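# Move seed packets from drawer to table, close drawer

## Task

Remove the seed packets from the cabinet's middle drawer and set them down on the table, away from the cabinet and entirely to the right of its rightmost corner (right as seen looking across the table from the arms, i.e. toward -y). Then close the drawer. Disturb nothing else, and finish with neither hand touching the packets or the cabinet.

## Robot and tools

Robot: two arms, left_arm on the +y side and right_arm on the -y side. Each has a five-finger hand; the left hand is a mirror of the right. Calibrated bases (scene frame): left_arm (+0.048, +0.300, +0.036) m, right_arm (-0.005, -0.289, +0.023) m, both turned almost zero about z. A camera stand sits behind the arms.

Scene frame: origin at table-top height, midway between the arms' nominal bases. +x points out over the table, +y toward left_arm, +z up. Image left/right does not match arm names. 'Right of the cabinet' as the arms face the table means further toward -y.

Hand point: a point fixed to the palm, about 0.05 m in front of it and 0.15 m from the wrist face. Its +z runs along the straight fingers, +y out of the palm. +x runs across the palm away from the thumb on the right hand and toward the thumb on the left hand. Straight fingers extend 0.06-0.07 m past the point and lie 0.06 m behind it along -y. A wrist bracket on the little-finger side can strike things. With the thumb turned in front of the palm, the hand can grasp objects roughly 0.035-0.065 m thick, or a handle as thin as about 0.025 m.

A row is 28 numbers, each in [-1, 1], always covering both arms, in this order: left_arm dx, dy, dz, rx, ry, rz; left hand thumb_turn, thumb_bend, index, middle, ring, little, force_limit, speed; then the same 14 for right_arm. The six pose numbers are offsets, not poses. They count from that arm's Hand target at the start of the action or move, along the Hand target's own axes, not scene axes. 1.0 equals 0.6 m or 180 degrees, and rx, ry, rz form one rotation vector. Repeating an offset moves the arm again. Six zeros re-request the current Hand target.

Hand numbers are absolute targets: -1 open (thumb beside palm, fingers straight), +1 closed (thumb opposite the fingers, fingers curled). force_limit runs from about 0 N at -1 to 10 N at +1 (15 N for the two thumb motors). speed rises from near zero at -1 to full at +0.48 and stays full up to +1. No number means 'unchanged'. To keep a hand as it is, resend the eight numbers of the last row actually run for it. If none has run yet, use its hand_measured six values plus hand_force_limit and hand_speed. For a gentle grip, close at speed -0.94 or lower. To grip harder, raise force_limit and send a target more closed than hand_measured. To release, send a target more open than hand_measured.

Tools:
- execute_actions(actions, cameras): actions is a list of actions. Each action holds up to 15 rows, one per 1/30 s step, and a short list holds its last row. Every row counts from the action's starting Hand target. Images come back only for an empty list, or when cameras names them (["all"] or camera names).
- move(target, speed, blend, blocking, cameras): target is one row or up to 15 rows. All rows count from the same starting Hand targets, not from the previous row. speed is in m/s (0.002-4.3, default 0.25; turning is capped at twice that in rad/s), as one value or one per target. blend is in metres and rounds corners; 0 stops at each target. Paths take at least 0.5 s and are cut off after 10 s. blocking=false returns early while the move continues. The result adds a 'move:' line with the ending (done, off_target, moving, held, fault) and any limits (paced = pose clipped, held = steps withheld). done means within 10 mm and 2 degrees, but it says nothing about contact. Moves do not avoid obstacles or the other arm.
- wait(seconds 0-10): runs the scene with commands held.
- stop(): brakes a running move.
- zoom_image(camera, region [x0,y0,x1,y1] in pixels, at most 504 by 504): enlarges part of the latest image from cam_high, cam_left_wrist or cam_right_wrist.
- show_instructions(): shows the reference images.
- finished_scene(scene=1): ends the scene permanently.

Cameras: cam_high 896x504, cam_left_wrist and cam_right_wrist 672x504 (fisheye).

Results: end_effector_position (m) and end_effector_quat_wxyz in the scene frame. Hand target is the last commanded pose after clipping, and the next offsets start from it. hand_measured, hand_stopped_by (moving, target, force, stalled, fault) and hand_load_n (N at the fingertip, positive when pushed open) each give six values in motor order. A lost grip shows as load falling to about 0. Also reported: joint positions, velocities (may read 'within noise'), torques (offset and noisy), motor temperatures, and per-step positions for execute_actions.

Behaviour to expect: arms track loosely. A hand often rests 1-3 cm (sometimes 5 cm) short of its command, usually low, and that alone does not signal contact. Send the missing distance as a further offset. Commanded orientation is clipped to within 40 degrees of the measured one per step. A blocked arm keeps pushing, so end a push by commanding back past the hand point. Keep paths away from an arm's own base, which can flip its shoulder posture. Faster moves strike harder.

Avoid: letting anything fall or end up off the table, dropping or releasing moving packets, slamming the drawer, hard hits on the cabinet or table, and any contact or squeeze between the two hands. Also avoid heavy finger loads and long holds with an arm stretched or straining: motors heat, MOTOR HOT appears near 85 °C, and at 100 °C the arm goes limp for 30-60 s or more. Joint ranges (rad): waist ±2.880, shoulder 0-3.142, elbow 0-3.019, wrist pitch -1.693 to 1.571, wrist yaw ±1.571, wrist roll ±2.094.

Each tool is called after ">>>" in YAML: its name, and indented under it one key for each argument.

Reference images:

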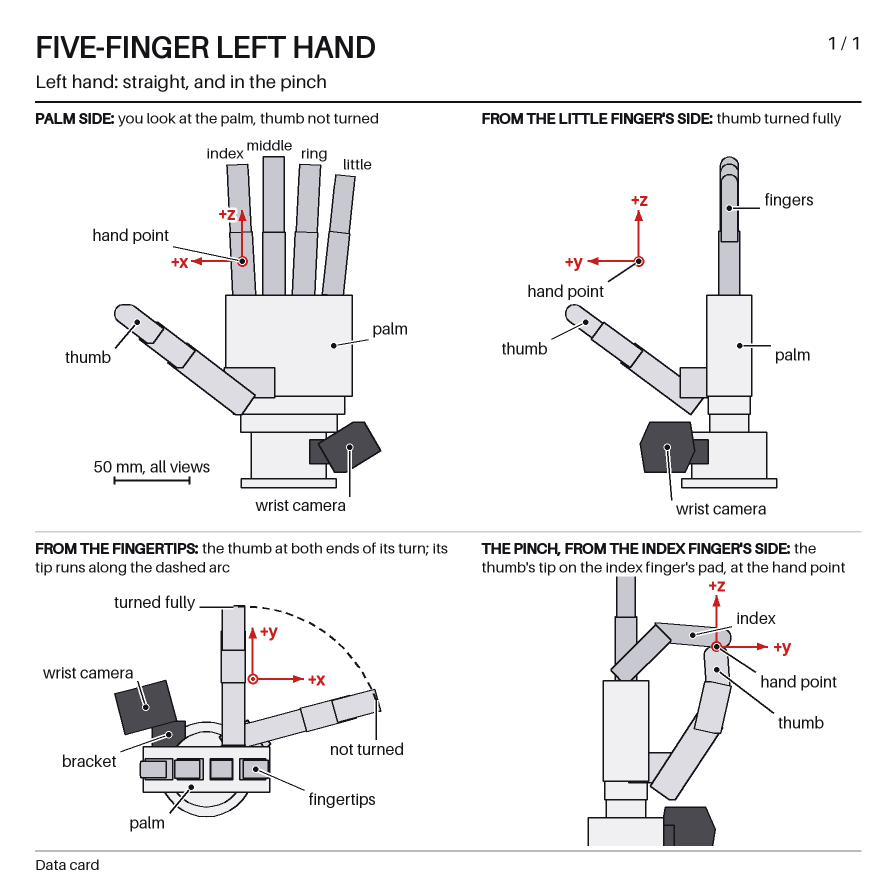

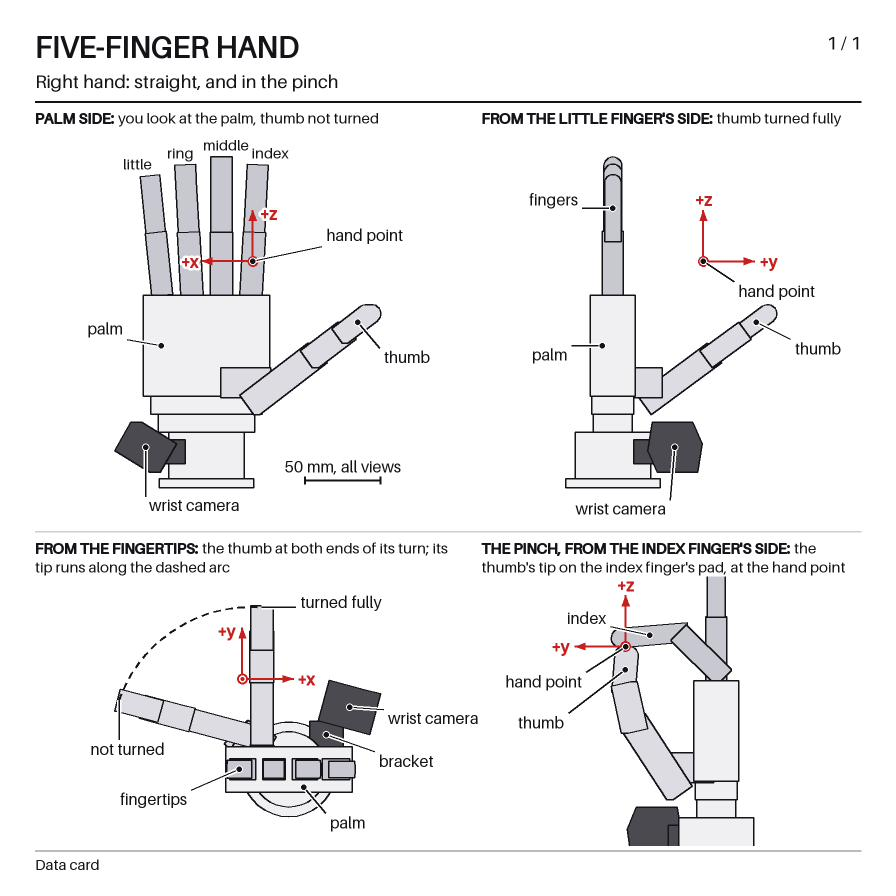

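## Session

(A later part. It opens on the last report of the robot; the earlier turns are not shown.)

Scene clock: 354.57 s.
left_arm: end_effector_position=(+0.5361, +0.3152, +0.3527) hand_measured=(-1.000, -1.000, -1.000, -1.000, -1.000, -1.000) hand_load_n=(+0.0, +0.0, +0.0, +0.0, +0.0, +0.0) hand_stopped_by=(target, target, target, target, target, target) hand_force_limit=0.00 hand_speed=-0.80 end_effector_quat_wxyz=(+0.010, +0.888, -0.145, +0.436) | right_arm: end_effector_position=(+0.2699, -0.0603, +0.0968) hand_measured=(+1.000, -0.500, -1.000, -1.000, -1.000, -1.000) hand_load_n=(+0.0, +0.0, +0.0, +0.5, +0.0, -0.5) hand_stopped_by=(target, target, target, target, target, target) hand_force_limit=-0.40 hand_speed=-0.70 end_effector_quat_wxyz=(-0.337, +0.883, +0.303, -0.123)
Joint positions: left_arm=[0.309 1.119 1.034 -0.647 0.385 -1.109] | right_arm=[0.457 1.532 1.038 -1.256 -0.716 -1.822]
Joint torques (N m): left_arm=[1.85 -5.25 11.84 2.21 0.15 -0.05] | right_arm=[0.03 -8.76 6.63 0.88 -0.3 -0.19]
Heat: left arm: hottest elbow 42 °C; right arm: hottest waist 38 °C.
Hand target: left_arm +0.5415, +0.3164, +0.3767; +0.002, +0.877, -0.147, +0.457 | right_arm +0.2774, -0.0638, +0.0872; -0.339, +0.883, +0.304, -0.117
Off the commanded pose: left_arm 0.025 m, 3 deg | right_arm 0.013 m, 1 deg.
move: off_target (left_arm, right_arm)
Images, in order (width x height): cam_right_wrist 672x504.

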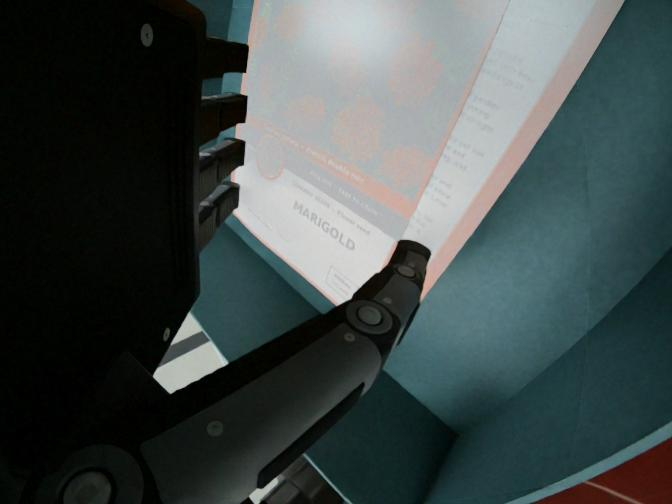

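>>> move:
  target:
    - [0,0,0,0,0,0,-1,-1,-1,-1,-1,-1,0,-0.8,0,-0.025,-0.03,0,0,0,1,-0.85,-1,-1,-1,-1,-0.4,-0.2]
    - [0,0,0,0,0,0,-1,-1,-1,-1,-1,-1,0,-0.8,0,-0.011,-0.04,0,0,0,1,-0.85,-1,-1,-1,-1,-0.4,-0.2]
    - [0,0,0,0,0,0,-1,-1,-1,-1,-1,-1,0,-0.8,0,0.012,-0.01,0,0,0,1,-0.85,-1,-1,-1,-1,-0.4,-0.2]
  speed: 0.05
  cameras: ["cam_right_wrist"]

>>> zoom_image:
  camera: "cam_right_wrist"
  region: [190, 0, 530, 340]

Scene clock: 368.60 s.
left_arm: end_effector_position=(+0.5361, +0.3152, +0.3527) hand_measured=(-1.000, -1.000, -1.000, -1.000, -1.000, -1.000) hand_load_n=(+0.0, +0.0, +0.0, +0.0, +0.0, +0.0) hand_stopped_by=(target, target, target, target, target, target) hand_force_limit=0.00 hand_speed=-0.80 end_effector_quat_wxyz=(+0.010, +0.888, -0.145, +0.436) | right_arm: end_effector_position=(+0.2728, -0.0693, +0.0962) hand_measured=(+1.000, -0.850, -1.000, -1.000, -1.000, -1.000) hand_load_n=(+0.0, +0.0, +0.0, +0.5, +0.0, +0.0) hand_stopped_by=(target, target, target, target, target, target) hand_force_limit=-0.40 hand_speed=-0.20 end_effector_quat_wxyz=(-0.341, +0.882, +0.301, -0.124)
Joint positions: left_arm=[0.309 1.119 1.034 -0.647 0.385 -1.109] | right_arm=[0.43 1.537 1.038 -1.277 -0.719 -1.855]
Joint torques (N m): left_arm=[1.79 -5.13 11.88 2.25 0.16 -0.06] | right_arm=[0.44 -8.35 7.21 0.96 -0.19 -0.15]
Heat: left arm: hottest elbow 42 °C; right arm: hottest waist 38 °C.
Hand target: left_arm +0.5415, +0.3164, +0.3767; +0.002, +0.877, -0.147, +0.457 | right_arm +0.2832, -0.0711, +0.0869; -0.339, +0.883, +0.304, -0.117
Off the commanded pose: left_arm 0.025 m, 3 deg | right_arm 0.014 m, 1 deg.
move: off_target (left_arm, right_arm)
Images, in order (width x height): cam_right_wrist 672x504.

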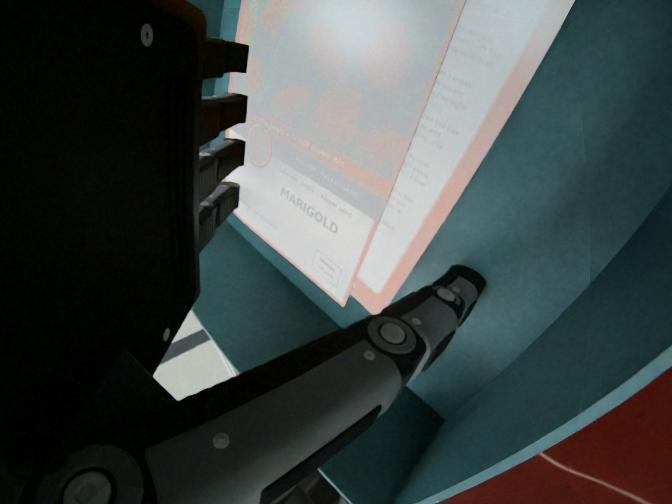

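Scaled by 1.482 from the camera's 672x504 image, which has a finer 960x720 frame.

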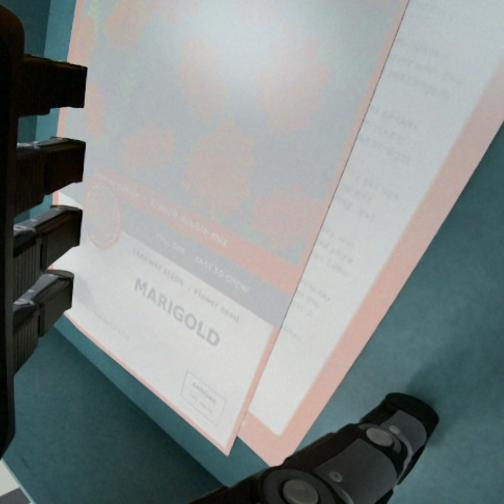

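>>> zoom_image:
  camera: "cam_right_wrist"
  region: [300, 180, 460, 340]

Scaled by 3.150 from the camera's 672x504 image, which has a finer 960x720 frame.

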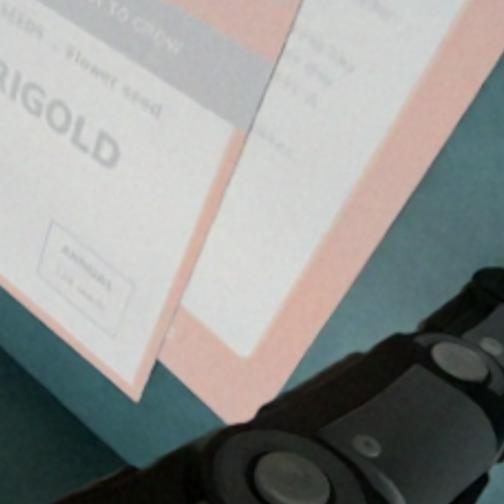

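>>> move:
  target:
    - [0,0,0,0,0,0,-1,-1,-1,-1,-1,-1,0,-0.8,0,0.0,0.0,0.022,0,0,1,-0.85,-1,-1,-1,-1,-0.4,-0.7]
    - [0,0,0,0,0,0,-1,-1,-1,-1,-1,-1,0,-0.8,0,0.0,0.0,0.022,0,0,1,-0.5,-1,-1,-1,-1,-0.4,-0.7]
  speed: 0.05
  cameras: ["cam_right_wrist"]

>>> zoom_image:
  camera: "cam_right_wrist"
  region: [190, 0, 530, 340]

Scene clock: 377.83 s.
left_arm: end_effector_position=(+0.5361, +0.3152, +0.3527) hand_measured=(-1.000, -1.000, -1.000, -1.000, -1.000, -1.000) hand_load_n=(+0.0, -0.5, +0.5, +0.0, +0.0, +0.0) hand_stopped_by=(target, target, target, target, target, target) hand_force_limit=0.00 hand_speed=-0.80 end_effector_quat_wxyz=(+0.010, +0.888, -0.145, +0.436) | right_arm: end_effector_position=(+0.2786, -0.0748, +0.0940) hand_measured=(+1.000, -0.502, -1.000, -1.000, -1.000, -1.000) hand_load_n=(-0.5, +2.0, +0.0, +0.0, +0.0, -0.5) hand_stopped_by=(target, target, target, target, target, target) hand_force_limit=-0.40 hand_speed=-0.70 end_effector_quat_wxyz=(-0.367, +0.875, +0.292, -0.123)
Joint positions: left_arm=[0.309 1.119 1.034 -0.647 0.385 -1.109] | right_arm=[0.384 1.555 1.038 -1.293 -0.766 -1.908]
Joint torques (N m): left_arm=[1.67 -5.3 11.85 2.24 0.16 -0.04] | right_arm=[0.97 -7.77 7.84 -0.08 -0.49 -0.23]
Heat: left arm: hottest elbow 42 °C; right arm: hottest waist 38 °C.
Hand target: left_arm +0.5415, +0.3164, +0.3767; +0.002, +0.877, -0.147, +0.457 | right_arm +0.2832, -0.0711, +0.0869; -0.369, +0.871, +0.300, -0.127
Off the commanded pose: left_arm 0.025 m, 3 deg | right_arm 0.009 m, 1 deg.
move: off_target (left_arm); target 2's new numbers were sent with right_arm's hand 0.014 m and 0 deg from that target
Images, in order (width x height): cam_right_wrist 672x504.

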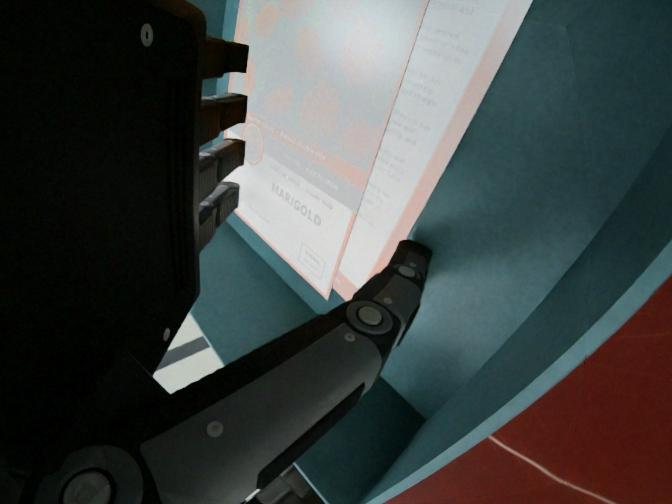

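Scaled by 1.482 from the camera's 672x504 image, which has a finer 960x720 frame.

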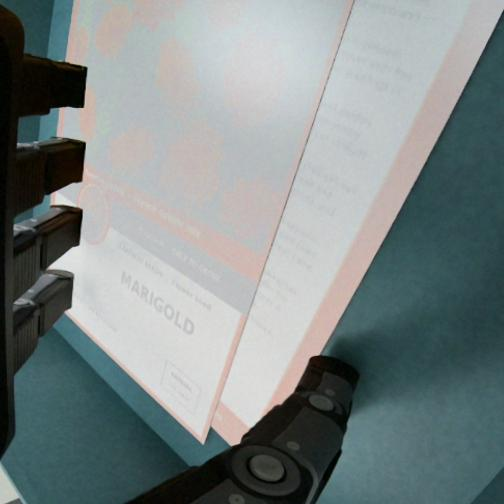

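>>> move:
  target: [0,0,0,0,0,0,-1,-1,-1,-1,-1,-1,0,-0.8,0,0.0,0.0,0,0,0,1,-0.3,-1,-1,-1,-1,-0.4,-0.7]
  speed: 0.05
  cameras: ["cam_right_wrist"]

>>> zoom_image:
  camera: "cam_right_wrist"
  region: [230, 80, 530, 380]

Scene clock: 380.43 s.
left_arm: end_effector_position=(+0.5361, +0.3152, +0.3527) hand_measured=(-1.000, -1.000, -1.000, -1.000, -1.000, -1.000) hand_load_n=(+0.0, +0.0, +0.0, +0.0, +0.0, +0.0) hand_stopped_by=(target, target, target, target, target, target) hand_force_limit=0.00 hand_speed=-0.80 end_effector_quat_wxyz=(+0.010, +0.888, -0.145, +0.436) | right_arm: end_effector_position=(+0.2788, -0.0741, +0.0910) hand_measured=(+1.000, -0.300, -1.000, -1.000, -1.000, -1.000) hand_load_n=(+0.0, +0.5, +0.5, +0.5, +0.0, +0.0) hand_stopped_by=(target, target, target, target, target, target) hand_force_limit=-0.40 hand_speed=-0.70 end_effector_quat_wxyz=(-0.369, +0.874, +0.291, -0.125)
Joint positions: left_arm=[0.309 1.119 1.034 -0.647 0.385 -1.109] | right_arm=[0.384 1.565 1.038 -1.29 -0.769 -1.911]
Joint torques (N m): left_arm=[1.79 -5.19 11.84 2.28 0.15 -0.06] | right_arm=[0.91 -8.53 7.83 -0.1 -0.37 -0.21]
Heat: left arm: hottest elbow 42 °C; right arm: hottest waist 38 °C.
Hand target: left_arm +0.5415, +0.3164, +0.3767; +0.002, +0.877, -0.147, +0.457 | right_arm +0.2832, -0.0711, +0.0869; -0.369, +0.871, +0.300, -0.127
Off the commanded pose: left_arm 0.025 m, 3 deg | right_arm 0.007 m, 1 deg.
move: off_target (left_arm)
Images, in order (width x height): cam_right_wrist 672x504.

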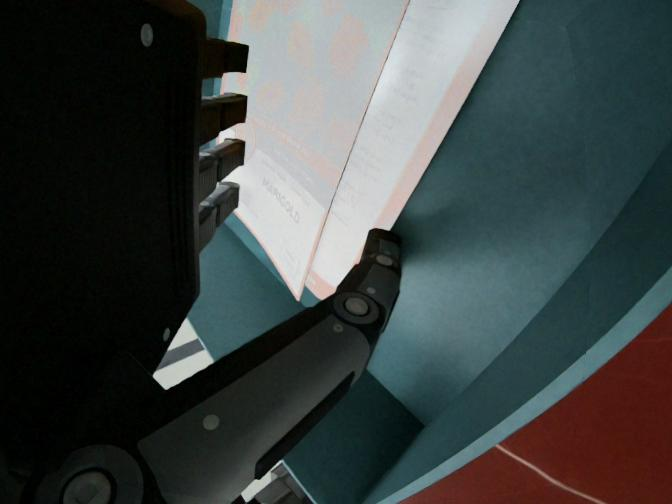

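Scaled by 1.680 from the camera's 672x504 image, which has a finer 960x720 frame.

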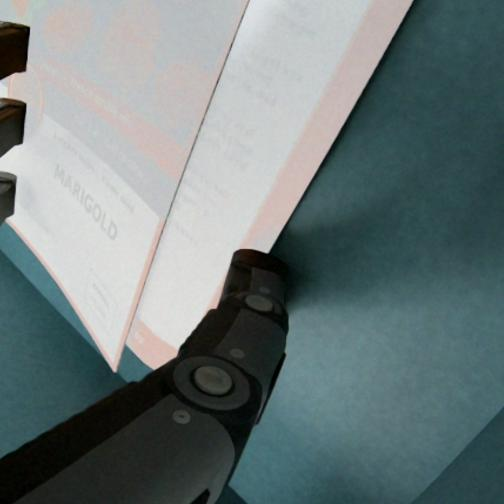

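>>> zoom_image:
  camera: "cam_right_wrist"
  region: [200, 0, 560, 360]

Scaled by 1.400 from the camera's 672x504 image, which has a finer 960x720 frame.

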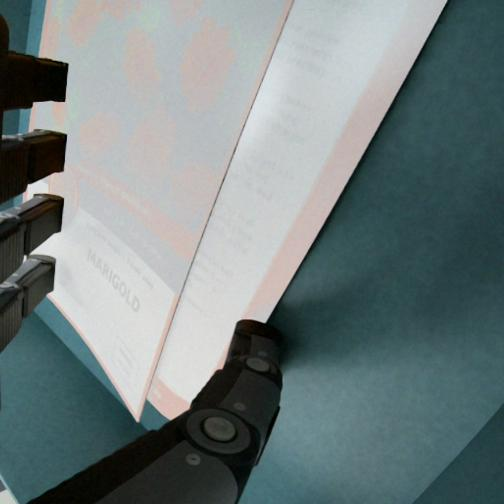

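>>> move:
  target: [0,0,0,0,0,0,-1,-1,-1,-1,-1,-1,0,-0.8,0,0.0,0.0,0,0,0,1,-0.1,-0.8,-0.8,-0.8,-0.8,-0.4,-0.7]
  speed: 0.05
  cameras: ["cam_right_wrist"]

>>> zoom_image:
  camera: "cam_right_wrist"
  region: [200, 0, 560, 360]

Scene clock: 386.23 s.
left_arm: end_effector_position=(+0.5361, +0.3152, +0.3527) hand_measured=(-1.000, -1.000, -1.000, -1.000, -1.000, -1.000) hand_load_n=(+0.0, +0.0, +0.0, +0.0, -0.5, +0.0) hand_stopped_by=(target, target, target, target, target, target) hand_force_limit=0.00 hand_speed=-0.80 end_effector_quat_wxyz=(+0.010, +0.888, -0.145, +0.436) | right_arm: end_effector_position=(+0.2763, -0.0709, +0.0932) hand_measured=(+1.000, -0.100, -0.838, -0.948, -0.866, -0.800) hand_load_n=(+0.0, +0.0, +2.5, +0.0, +1.5, +0.0) hand_stopped_by=(target, target, force, force, force, target) hand_force_limit=-0.40 hand_speed=-0.70 end_effector_quat_wxyz=(-0.378, +0.870, +0.288, -0.128)
Joint positions: left_arm=[0.309 1.119 1.034 -0.647 0.385 -1.109] | right_arm=[0.384 1.565 1.038 -1.296 -0.791 -1.912]
Joint torques (N m): left_arm=[1.9 -5.25 11.86 2.32 0.15 -0.06] | right_arm=[0.97 -8.59 7.82 -0.06 0.13 -0.19]
Heat: left arm: hottest elbow 42 °C; right arm: hottest waist 38 °C.
Hand target: left_arm +0.5415, +0.3164, +0.3767; +0.002, +0.877, -0.147, +0.457 | right_arm +0.2832, -0.0711, +0.0869; -0.369, +0.871, +0.300, -0.127
Off the commanded pose: left_arm 0.025 m, 3 deg | right_arm 0.009 m, 2 deg.
move: off_target (left_arm)
Images, in order (width x height): cam_right_wrist 672x504.

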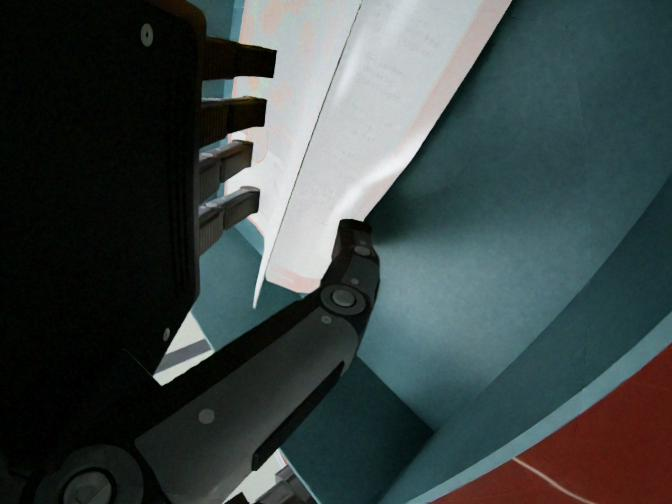

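Scaled by 1.400 from the camera's 672x504 image, which has a finer 960x720 frame.

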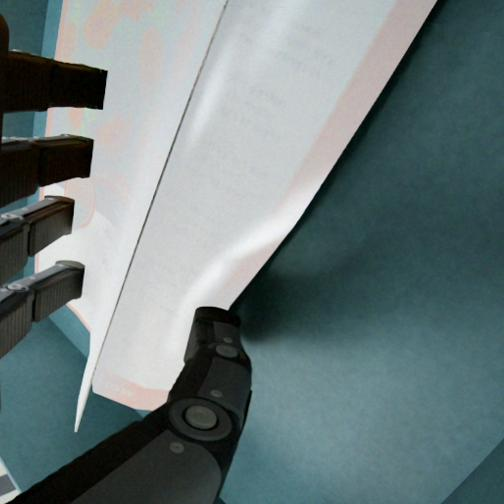

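>>> move:
  target: [0,0,0,0,0,0,-1,-1,-1,-1,-1,-1,0,-0.8,0,-0.006,-0.006,0,0,0,1,0.1,-0.4,-0.4,-0.4,-0.4,0.0,-0.6]
  speed: 0.05
  cameras: ["cam_right_wrist"]

>>> zoom_image:
  camera: "cam_right_wrist"
  region: [200, 0, 560, 360]

Scene clock: 389.13 s.
left_arm: end_effector_position=(+0.5361, +0.3152, +0.3527) hand_measured=(-1.000, -1.000, -1.000, -1.000, -1.000, -1.000) hand_load_n=(+0.0, +0.0, +0.0, +0.0, +0.0, +0.0) hand_stopped_by=(target, target, target, target, target, target) hand_force_limit=0.00 hand_speed=-0.80 end_effector_quat_wxyz=(+0.010, +0.888, -0.145, +0.436) | right_arm: end_effector_position=(+0.2716, -0.0631, +0.1003) hand_measured=(+1.000, +0.100, -0.586, -0.770, -0.650, -0.400) hand_load_n=(+0.0, +0.5, +4.5, +0.0, +0.0, +0.0) hand_stopped_by=(target, target, force, force, force, target) hand_force_limit=0.00 hand_speed=-0.60 end_effector_quat_wxyz=(-0.389, +0.864, +0.290, -0.131)
Joint positions: left_arm=[0.309 1.119 1.034 -0.647 0.385 -1.109] | right_arm=[0.396 1.558 1.044 -1.311 -0.817 -1.912]
Joint torques (N m): left_arm=[2.08 -4.89 11.86 2.22 0.15 -0.05] | right_arm=[0.73 -8.64 7.97 -0.03 1.01 -0.2]
Heat: left arm: hottest elbow 42 °C; right arm: hottest waist 38 °C.
Hand target: left_arm +0.5415, +0.3164, +0.3767; +0.002, +0.877, -0.147, +0.457 | right_arm +0.2832, -0.0712, +0.0920; -0.369, +0.871, +0.300, -0.127
Off the commanded pose: left_arm 0.025 m, 3 deg | right_arm 0.016 m, 3 deg.
move: off_target (left_arm, right_arm)
Images, in order (width x height): cam_right_wrist 672x504.

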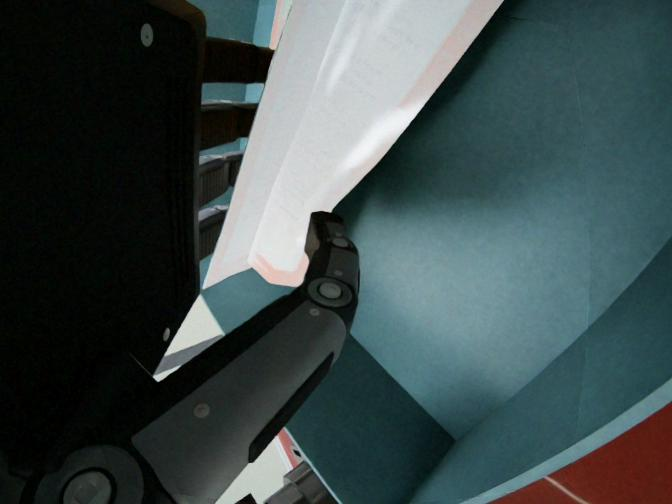

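Scaled by 1.400 from the camera's 672x504 image, which has a finer 960x720 frame.

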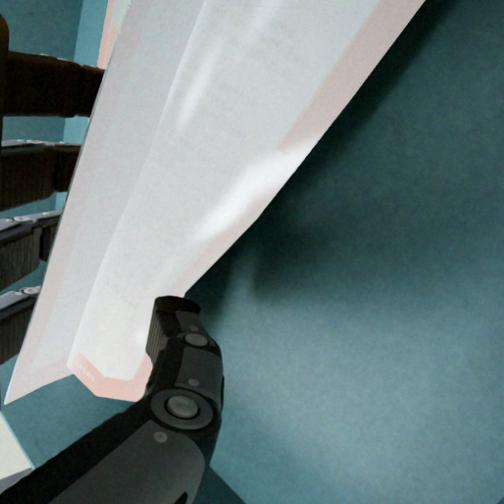

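>>> move:
  target: [0,0,0,0,0,0,-1,-1,-1,-1,-1,-1,0,-0.8,0,-0.01,-0.01,0,0,0,1,0.15,0,0,0,0,0.1,-0.6]
  speed: 0.05
  cameras: ["cam_right_wrist"]

>>> zoom_image:
  camera: "cam_right_wrist"
  region: [180, 0, 540, 360]

Scene clock: 391.63 s.
left_arm: end_effector_position=(+0.5361, +0.3152, +0.3527) hand_measured=(-1.000, -1.000, -1.000, -1.000, -1.000, -1.000) hand_load_n=(+0.0, +0.0, +0.0, +0.0, +0.0, +0.0) hand_stopped_by=(target, target, target, target, target, target) hand_force_limit=0.00 hand_speed=-0.80 end_effector_quat_wxyz=(+0.010, +0.888, -0.145, +0.436) | right_arm: end_effector_position=(+0.2726, -0.0643, +0.1055) hand_measured=(+1.000, +0.150, -0.554, -0.628, -0.436, +0.000) hand_load_n=(+0.0, +0.0, +0.0, +0.0, +3.5, +0.5) hand_stopped_by=(target, target, force, force, force, target) hand_force_limit=0.10 hand_speed=-0.60 end_effector_quat_wxyz=(-0.387, +0.864, +0.296, -0.129)
Joint positions: left_arm=[0.309 1.119 1.034 -0.647 0.385 -1.109] | right_arm=[0.396 1.551 1.053 -1.329 -0.809 -1.924]
Joint torques (N m): left_arm=[1.96 -5.25 11.79 2.36 0.15 -0.04] | right_arm=[0.73 -8.94 8.21 -0.25 0.77 -0.14]
Heat: left arm: hottest elbow 42 °C; right arm: hottest waist 38 °C.
Hand target: left_arm +0.5415, +0.3164, +0.3767; +0.002, +0.877, -0.147, +0.457 | right_arm +0.2833, -0.0713, +0.1005; -0.369, +0.871, +0.300, -0.127
Off the commanded pose: left_arm 0.025 m, 3 deg | right_arm 0.014 m, 2 deg.
move: off_target (left_arm, right_arm)
Images, in order (width x height): cam_right_wrist 672x504.

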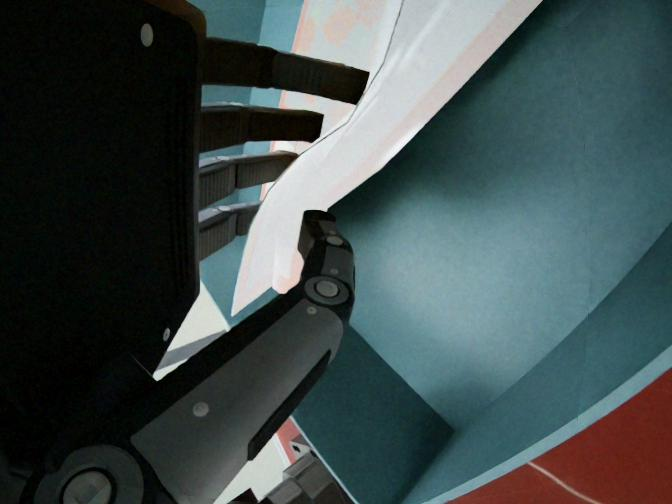

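Scaled by 1.400 from the camera's 672x504 image, which has a finer 960x720 frame.

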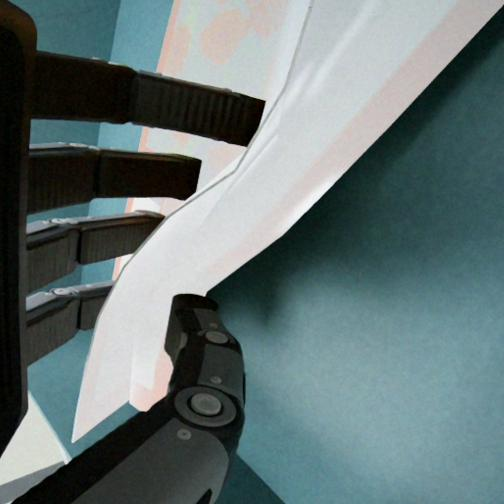

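>>> move:
  target: [0,0,0,0,0,0,-1,-1,-1,-1,-1,-1,0,-0.8,0,-0.012,-0.012,0,0,0,1,0.2,0.2,0.2,0.1,0.05,0.2,-0.6]
  speed: 0.05
  cameras: ["cam_right_wrist"]

>>> zoom_image:
  camera: "cam_right_wrist"
  region: [180, 0, 540, 360]

Scene clock: 394.03 s.
left_arm: end_effector_position=(+0.5361, +0.3152, +0.3527) hand_measured=(-1.000, -1.000, -1.000, -1.000, -1.000, -1.000) hand_load_n=(+0.0, +0.0, +0.0, -0.5, +0.0, +0.0) hand_stopped_by=(target, target, target, target, target, target) hand_force_limit=0.00 hand_speed=-0.80 end_effector_quat_wxyz=(+0.010, +0.888, -0.145, +0.436) | right_arm: end_effector_position=(+0.2724, -0.0717, +0.1076) hand_measured=(+1.000, +0.200, +0.200, +0.198, +0.100, +0.050) hand_load_n=(+0.0, +1.5, +2.0, +3.5, +0.0, +0.0) hand_stopped_by=(target, target, target, target, target, target) hand_force_limit=0.20 hand_speed=-0.60 end_effector_quat_wxyz=(-0.369, +0.871, +0.295, -0.135)
Joint positions: left_arm=[0.309 1.119 1.034 -0.647 0.385 -1.109] | right_arm=[0.396 1.546 1.061 -1.351 -0.772 -1.917]
Joint torques (N m): left_arm=[1.96 -5.01 11.86 2.13 0.17 -0.05] | right_arm=[0.73 -9.64 8.73 -0.18 -0.23 -0.15]
Heat: left arm: hottest elbow 42 °C; right arm: hottest waist 38 °C.
Hand target: left_arm +0.5415, +0.3164, +0.3767; +0.002, +0.877, -0.147, +0.457 | right_arm +0.2834, -0.0714, +0.1106; -0.369, +0.871, +0.300, -0.127
Off the commanded pose: left_arm 0.025 m, 3 deg | right_arm 0.011 m, 1 deg.
move: off_target (left_arm, right_arm)
Images, in order (width x height): cam_right_wrist 672x504.

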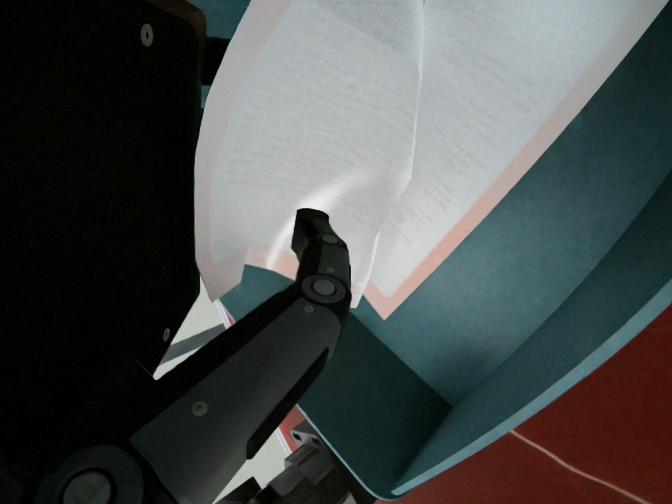

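Scaled by 1.400 from the camera's 672x504 image, which has a finer 960x720 frame.

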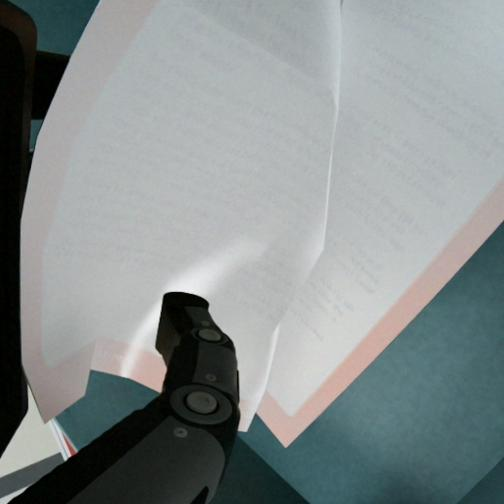

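>>> move:
  target:
    - [0,0,0,0,0,0,-1,-1,-1,-1,-1,-1,0,-0.8,0,0,0,0,0,0,1,0.3,0.4,0.4,0.3,0.2,0.1,-0.6]
    - [0,0,0,0,0,0,-1,-1,-1,-1,-1,-1,0,-0.8,0,-0.067,-0.074,0,0,0,1,0.3,0.4,0.4,0.3,0.2,0.1,-0.6]
  speed: 0.06
  cameras: ["cam_right_wrist","cam_high"]

>>> zoom_image:
  camera: "cam_right_wrist"
  region: [180, 0, 660, 480]

Scene clock: 399.70 s.
left_arm: end_effector_position=(+0.5361, +0.3152, +0.3527) hand_measured=(-1.000, -1.000, -1.000, -1.000, -1.000, -1.000) hand_load_n=(+0.0, +0.0, +0.0, +0.0, +0.0, +0.0) hand_stopped_by=(target, target, target, target, target, target) hand_force_limit=0.00 hand_speed=-0.80 end_effector_quat_wxyz=(+0.010, +0.888, -0.145, +0.436) | right_arm: end_effector_position=(+0.2680, -0.0743, +0.1540) hand_measured=(+1.000, +0.226, +0.228, +0.226, +0.300, +0.200) hand_load_n=(+0.5, +12.0, +8.5, +12.0, +0.5, +0.0) hand_stopped_by=(target, force, force, force, target, target) hand_force_limit=0.10 hand_speed=-0.60 end_effector_quat_wxyz=(-0.366, +0.871, +0.291, -0.153)
Joint positions: left_arm=[0.309 1.119 1.034 -0.647 0.385 -1.109] | right_arm=[0.396 1.509 1.144 -1.512 -0.769 -1.924]
Joint torques (N m): left_arm=[1.9 -5.19 11.86 2.19 0.15 -0.06] | right_arm=[-0.03 -11.16 10.54 -0.59 -0.24 -0.18]
Heat: left arm: hottest elbow 42 °C; right arm: hottest waist 38 °C.
Hand target: left_arm +0.5415, +0.3164, +0.3767; +0.002, +0.877, -0.147, +0.457 | right_arm +0.2859, -0.0745, +0.1704; -0.369, +0.871, +0.300, -0.127
Off the commanded pose: left_arm 0.025 m, 3 deg | right_arm 0.024 m, 3 deg.
move: off_target (left_arm, right_arm)
Images, in order (width x height): cam_high 896x504, cam_right_wrist 672x504.

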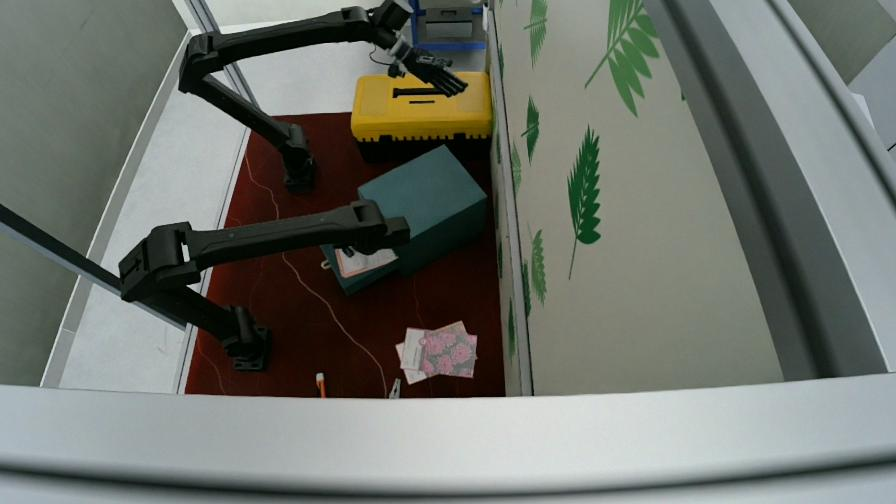

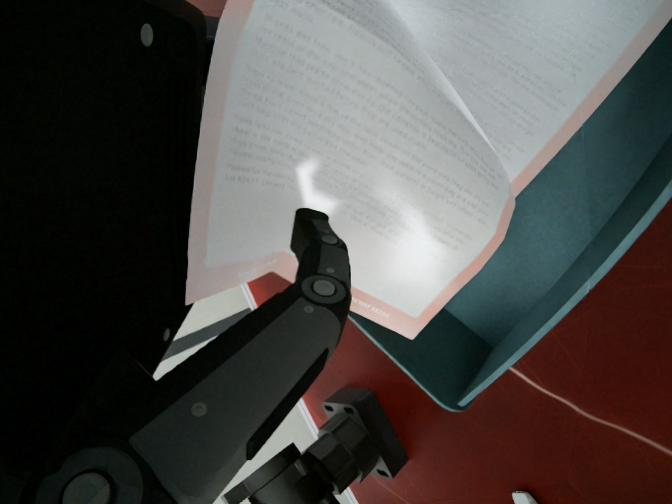

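Scaled by 1.050 from the camera's 672x504 image, which has a finer 960x720 frame.

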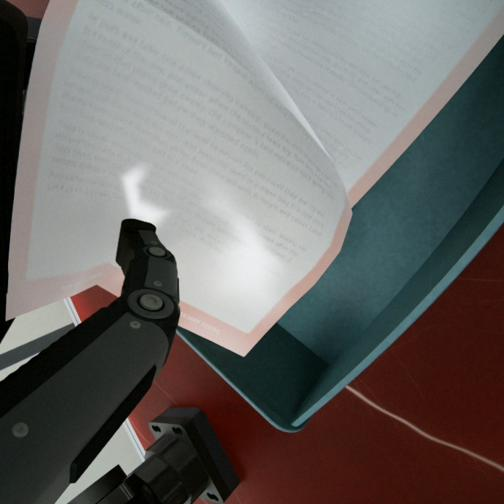

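>>> zoom_image:
  camera: "cam_high"
  region: [300, 190, 440, 310]

Scaled by 3.600.

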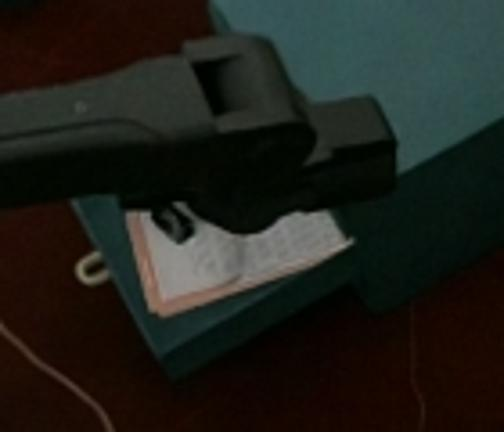

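>>> move:
  target:
    - [0,0,0,0,0,0,-1,-1,-1,-1,-1,-1,0,-0.8,-0.08,-0.07,-0.065,0,0,0,1,0.3,0.4,0.4,0.3,0.2,0.1,-0.6]
    - [0,0,0,0,0,0,-1,-1,-1,-1,-1,-1,0,-0.8,-0.11,-0.17,-0.16,0,0,0,1,0.3,0.4,0.4,0.3,0.2,0.1,-0.6]
  speed: 0.12
  blend: 0.02
  cameras: ["cam_right_wrist","cam_high"]

>>> zoom_image:
  camera: "cam_high"
  region: [300, 190, 440, 310]

Scene clock: 410.30 s.
left_arm: end_effector_position=(+0.5361, +0.3152, +0.3527) hand_measured=(-1.000, -1.000, -1.000, -1.000, -1.000, -1.000) hand_load_n=(+0.0, +0.0, +0.0, +0.0, +0.0, +0.0) hand_stopped_by=(target, target, target, target, target, target) hand_force_limit=0.00 hand_speed=-0.80 end_effector_quat_wxyz=(+0.010, +0.888, -0.145, +0.436) | right_arm: end_effector_position=(+0.2219, -0.1119, +0.2933) hand_measured=(+1.000, +0.226, +0.228, +0.226, +0.300, +0.200) hand_load_n=(+0.5, +12.5, +8.5, +12.0, +0.5, +0.0) hand_stopped_by=(target, force, force, force, target, target) hand_force_limit=0.10 hand_speed=-0.60 end_effector_quat_wxyz=(-0.348, +0.896, +0.271, -0.046)
Joint positions: left_arm=[0.309 1.119 1.034 -0.647 0.385 -1.109] | right_arm=[0.37 1.132 1.211 -1.681 -0.717 -1.78]
Joint torques (N m): left_arm=[1.9 -5.13 11.86 2.19 0.16 -0.06] | right_arm=[0.09 -5.3 11.54 -0.02 -0.26 0.08]
Heat: left arm: hottest elbow 42 °C; right arm: hottest waist 38 °C.
Hand target: left_arm +0.5415, +0.3164, +0.3767; +0.002, +0.877, -0.147, +0.457 | right_arm +0.2328, -0.1136, +0.3105; -0.369, +0.871, +0.300, -0.127
Off the commanded pose: left_arm 0.025 m, 3 deg | right_arm 0.020 m, 11 deg.
joint sent to its limit (right arm) — joint 4 (wrist pitch), lower limit. The joint targets are off in position and orientation.
move: off_target (left_arm, right_arm)
Images, in order (width x height): cam_high 896x504, cam_right_wrist 672x504.

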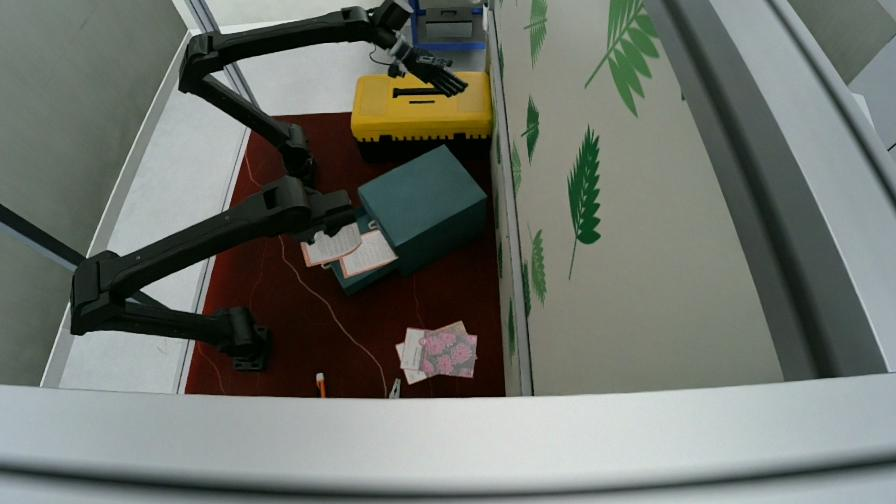

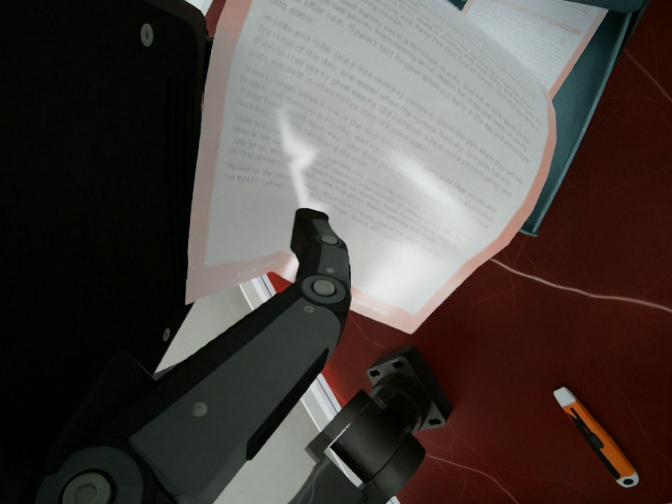

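Scaled by 3.600.

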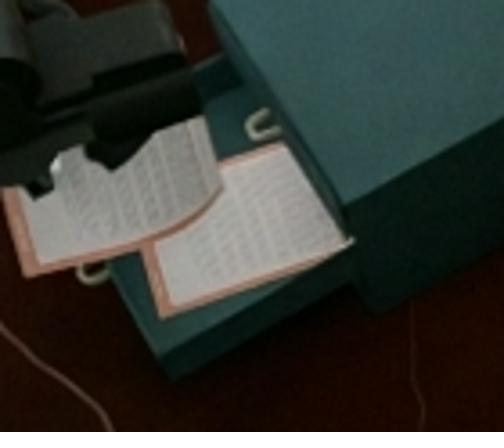

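>>> move:
  target: [0,0,0,0,0,0,-1,-1,-1,-1,-1,-1,0,-0.8,-0.066,0.1627,-0.0242,-0.1375,0.2818,0.6653,1,0.3,0.4,0.4,0.3,0.2,0.1,-0.6]
  speed: 0.25
  cameras: ["cam_right_wrist","cam_high"]

>>> zoom_image:
  camera: "cam_high"
  region: [200, 190, 440, 400]

Scene clock: 431.77 s.
left_arm: end_effector_position=(+0.5361, +0.3152, +0.3527) hand_measured=(-1.000, -1.000, -1.000, -1.000, -1.000, -1.000) hand_load_n=(+0.0, +0.0, +0.0, +0.5, +0.0, +0.0) hand_stopped_by=(target, target, target, target, target, target) hand_force_limit=0.00 hand_speed=-0.80 end_effector_quat_wxyz=(+0.010, +0.888, -0.145, +0.436) | right_arm: end_effector_position=(+0.2475, -0.1951, +0.2502) hand_measured=(+1.000, +0.226, +0.228, +0.226, +0.300, +0.200) hand_load_n=(+0.5, +12.0, +8.5, +12.5, +1.0, +0.0) hand_stopped_by=(target, force, force, force, target, target) hand_force_limit=0.10 hand_speed=-0.60 end_effector_quat_wxyz=(-0.004, +0.720, -0.694, +0.000)
Joint positions: left_arm=[0.309 1.119 1.034 -0.647 0.385 -1.109] | right_arm=[0.186 1.172 1.144 -1.537 -0.004 0.168]
Joint torques (N m): left_arm=[1.79 -5.07 11.81 2.24 0.15 -0.06] | right_arm=[-0.09 -5.54 8.5 -0.06 0.24 0.11]
Heat: left arm: hottest elbow 42 °C; right arm: hottest elbow 39 °C.
Hand target: left_arm +0.5415, +0.3164, +0.3767; +0.002, +0.877, -0.147, +0.457 | right_arm +0.2497, -0.1997, +0.2505; +0.000, +0.707, -0.707, +0.000
Off the commanded pose: left_arm 0.025 m, 3 deg | right_arm 0.005 m, 2 deg.
move: off_target (left_arm)
Images, in order (width x height): cam_high 896x504, cam_right_wrist 672x504.

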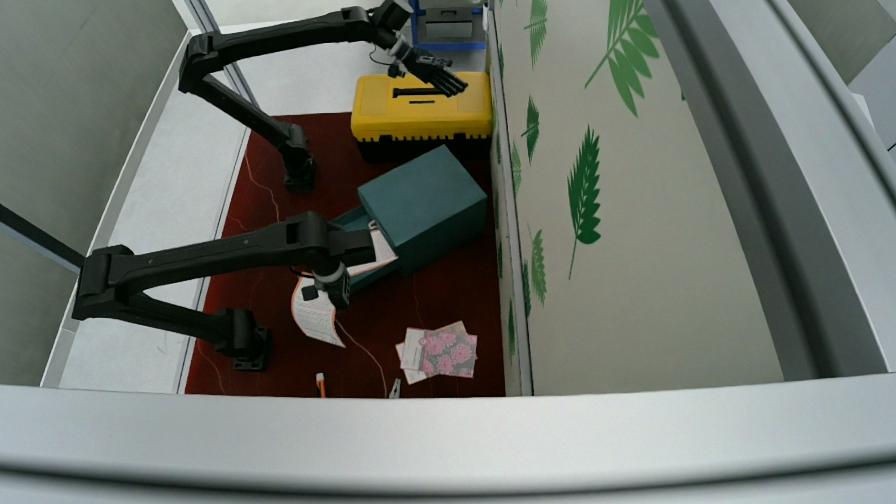

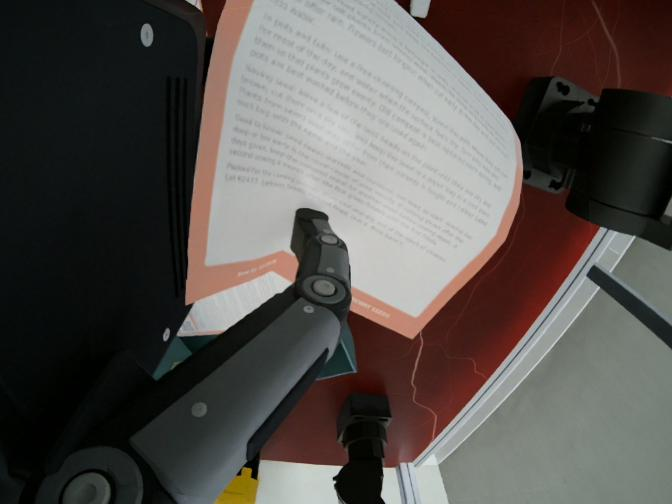

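Scaled by 2.100.

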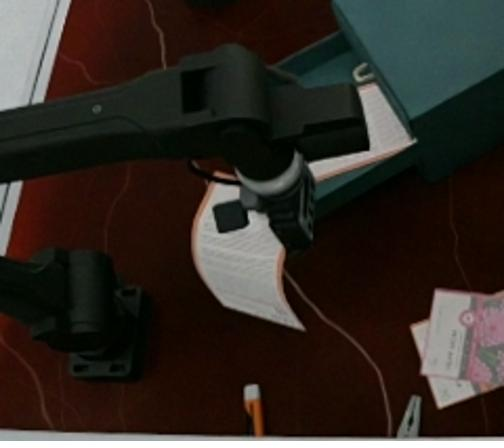

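>>> move:
  target: [0,0,0,0,0,0,-1,-1,-1,-1,-1,-1,0,-0.8,0.042,0.083,0.2167,0,0,0,1,0.3,0.4,0.4,0.3,0.2,0.1,-0.6]
  speed: 0.15
  cameras: ["cam_right_wrist","cam_high"]

>>> zoom_image:
  camera: "cam_high"
  region: [200, 190, 440, 400]

Scene clock: 436.20 s.
left_arm: end_effector_position=(+0.5361, +0.3152, +0.3527) hand_measured=(-1.000, -1.000, -1.000, -1.000, -1.000, -1.000) hand_load_n=(+0.0, +0.0, +0.0, +0.0, +0.0, +0.0) hand_stopped_by=(target, target, target, target, target, target) hand_force_limit=0.00 hand_speed=-0.80 end_effector_quat_wxyz=(+0.010, +0.888, -0.145, +0.436) | right_arm: end_effector_position=(+0.1908, -0.2201, +0.1165) hand_measured=(+1.000, +0.226, +0.228, +0.226, +0.300, +0.200) hand_load_n=(+0.5, +12.0, +8.5, +12.0, +1.0, +0.0) hand_stopped_by=(target, force, force, force, target, target) hand_force_limit=0.10 hand_speed=-0.60 end_effector_quat_wxyz=(+0.014, +0.708, -0.706, -0.012)
Joint positions: left_arm=[0.309 1.119 1.034 -0.647 0.385 -1.109] | right_arm=[0.129 1.109 0.731 -1.23 -0.004 0.146]
Joint torques (N m): left_arm=[1.73 -5.19 11.84 2.25 0.16 -0.06] | right_arm=[-0.15 -5.13 8.24 0.7 0.21 -0.18]
Heat: left arm: hottest elbow 42 °C; right arm: hottest elbow 39 °C.
Hand target: left_arm +0.5415, +0.3164, +0.3767; +0.002, +0.877, -0.147, +0.457 | right_arm +0.1998, -0.2249, +0.1205; +0.000, +0.707, -0.707, +0.000
Off the commanded pose: left_arm 0.025 m, 3 deg | right_arm 0.011 m, 2 deg.
move: off_target (left_arm, right_arm)
Images, in order (width x height): cam_high 896x504, cam_right_wrist 672x504.

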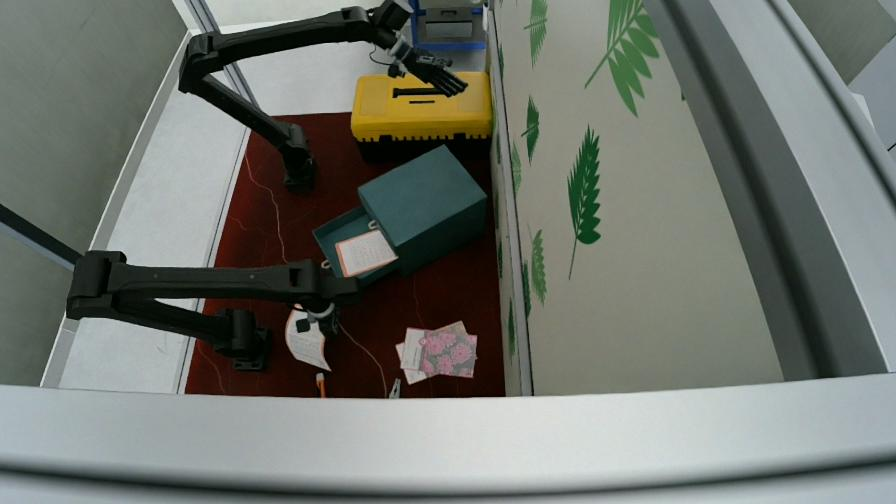

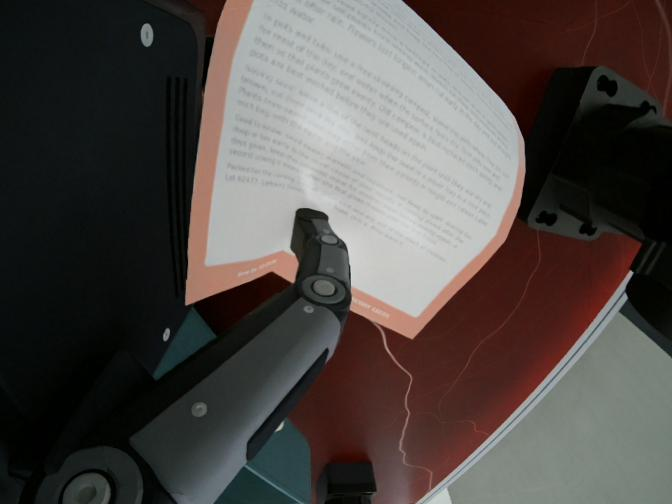

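Scaled by 2.100.

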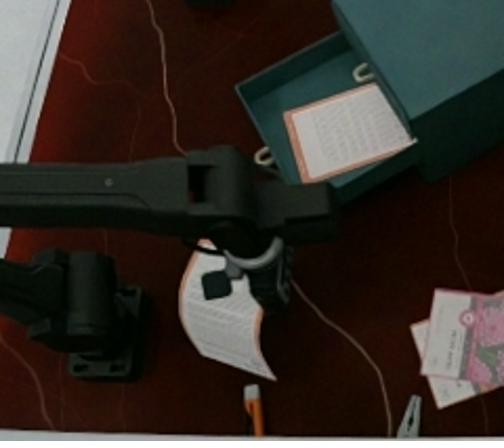

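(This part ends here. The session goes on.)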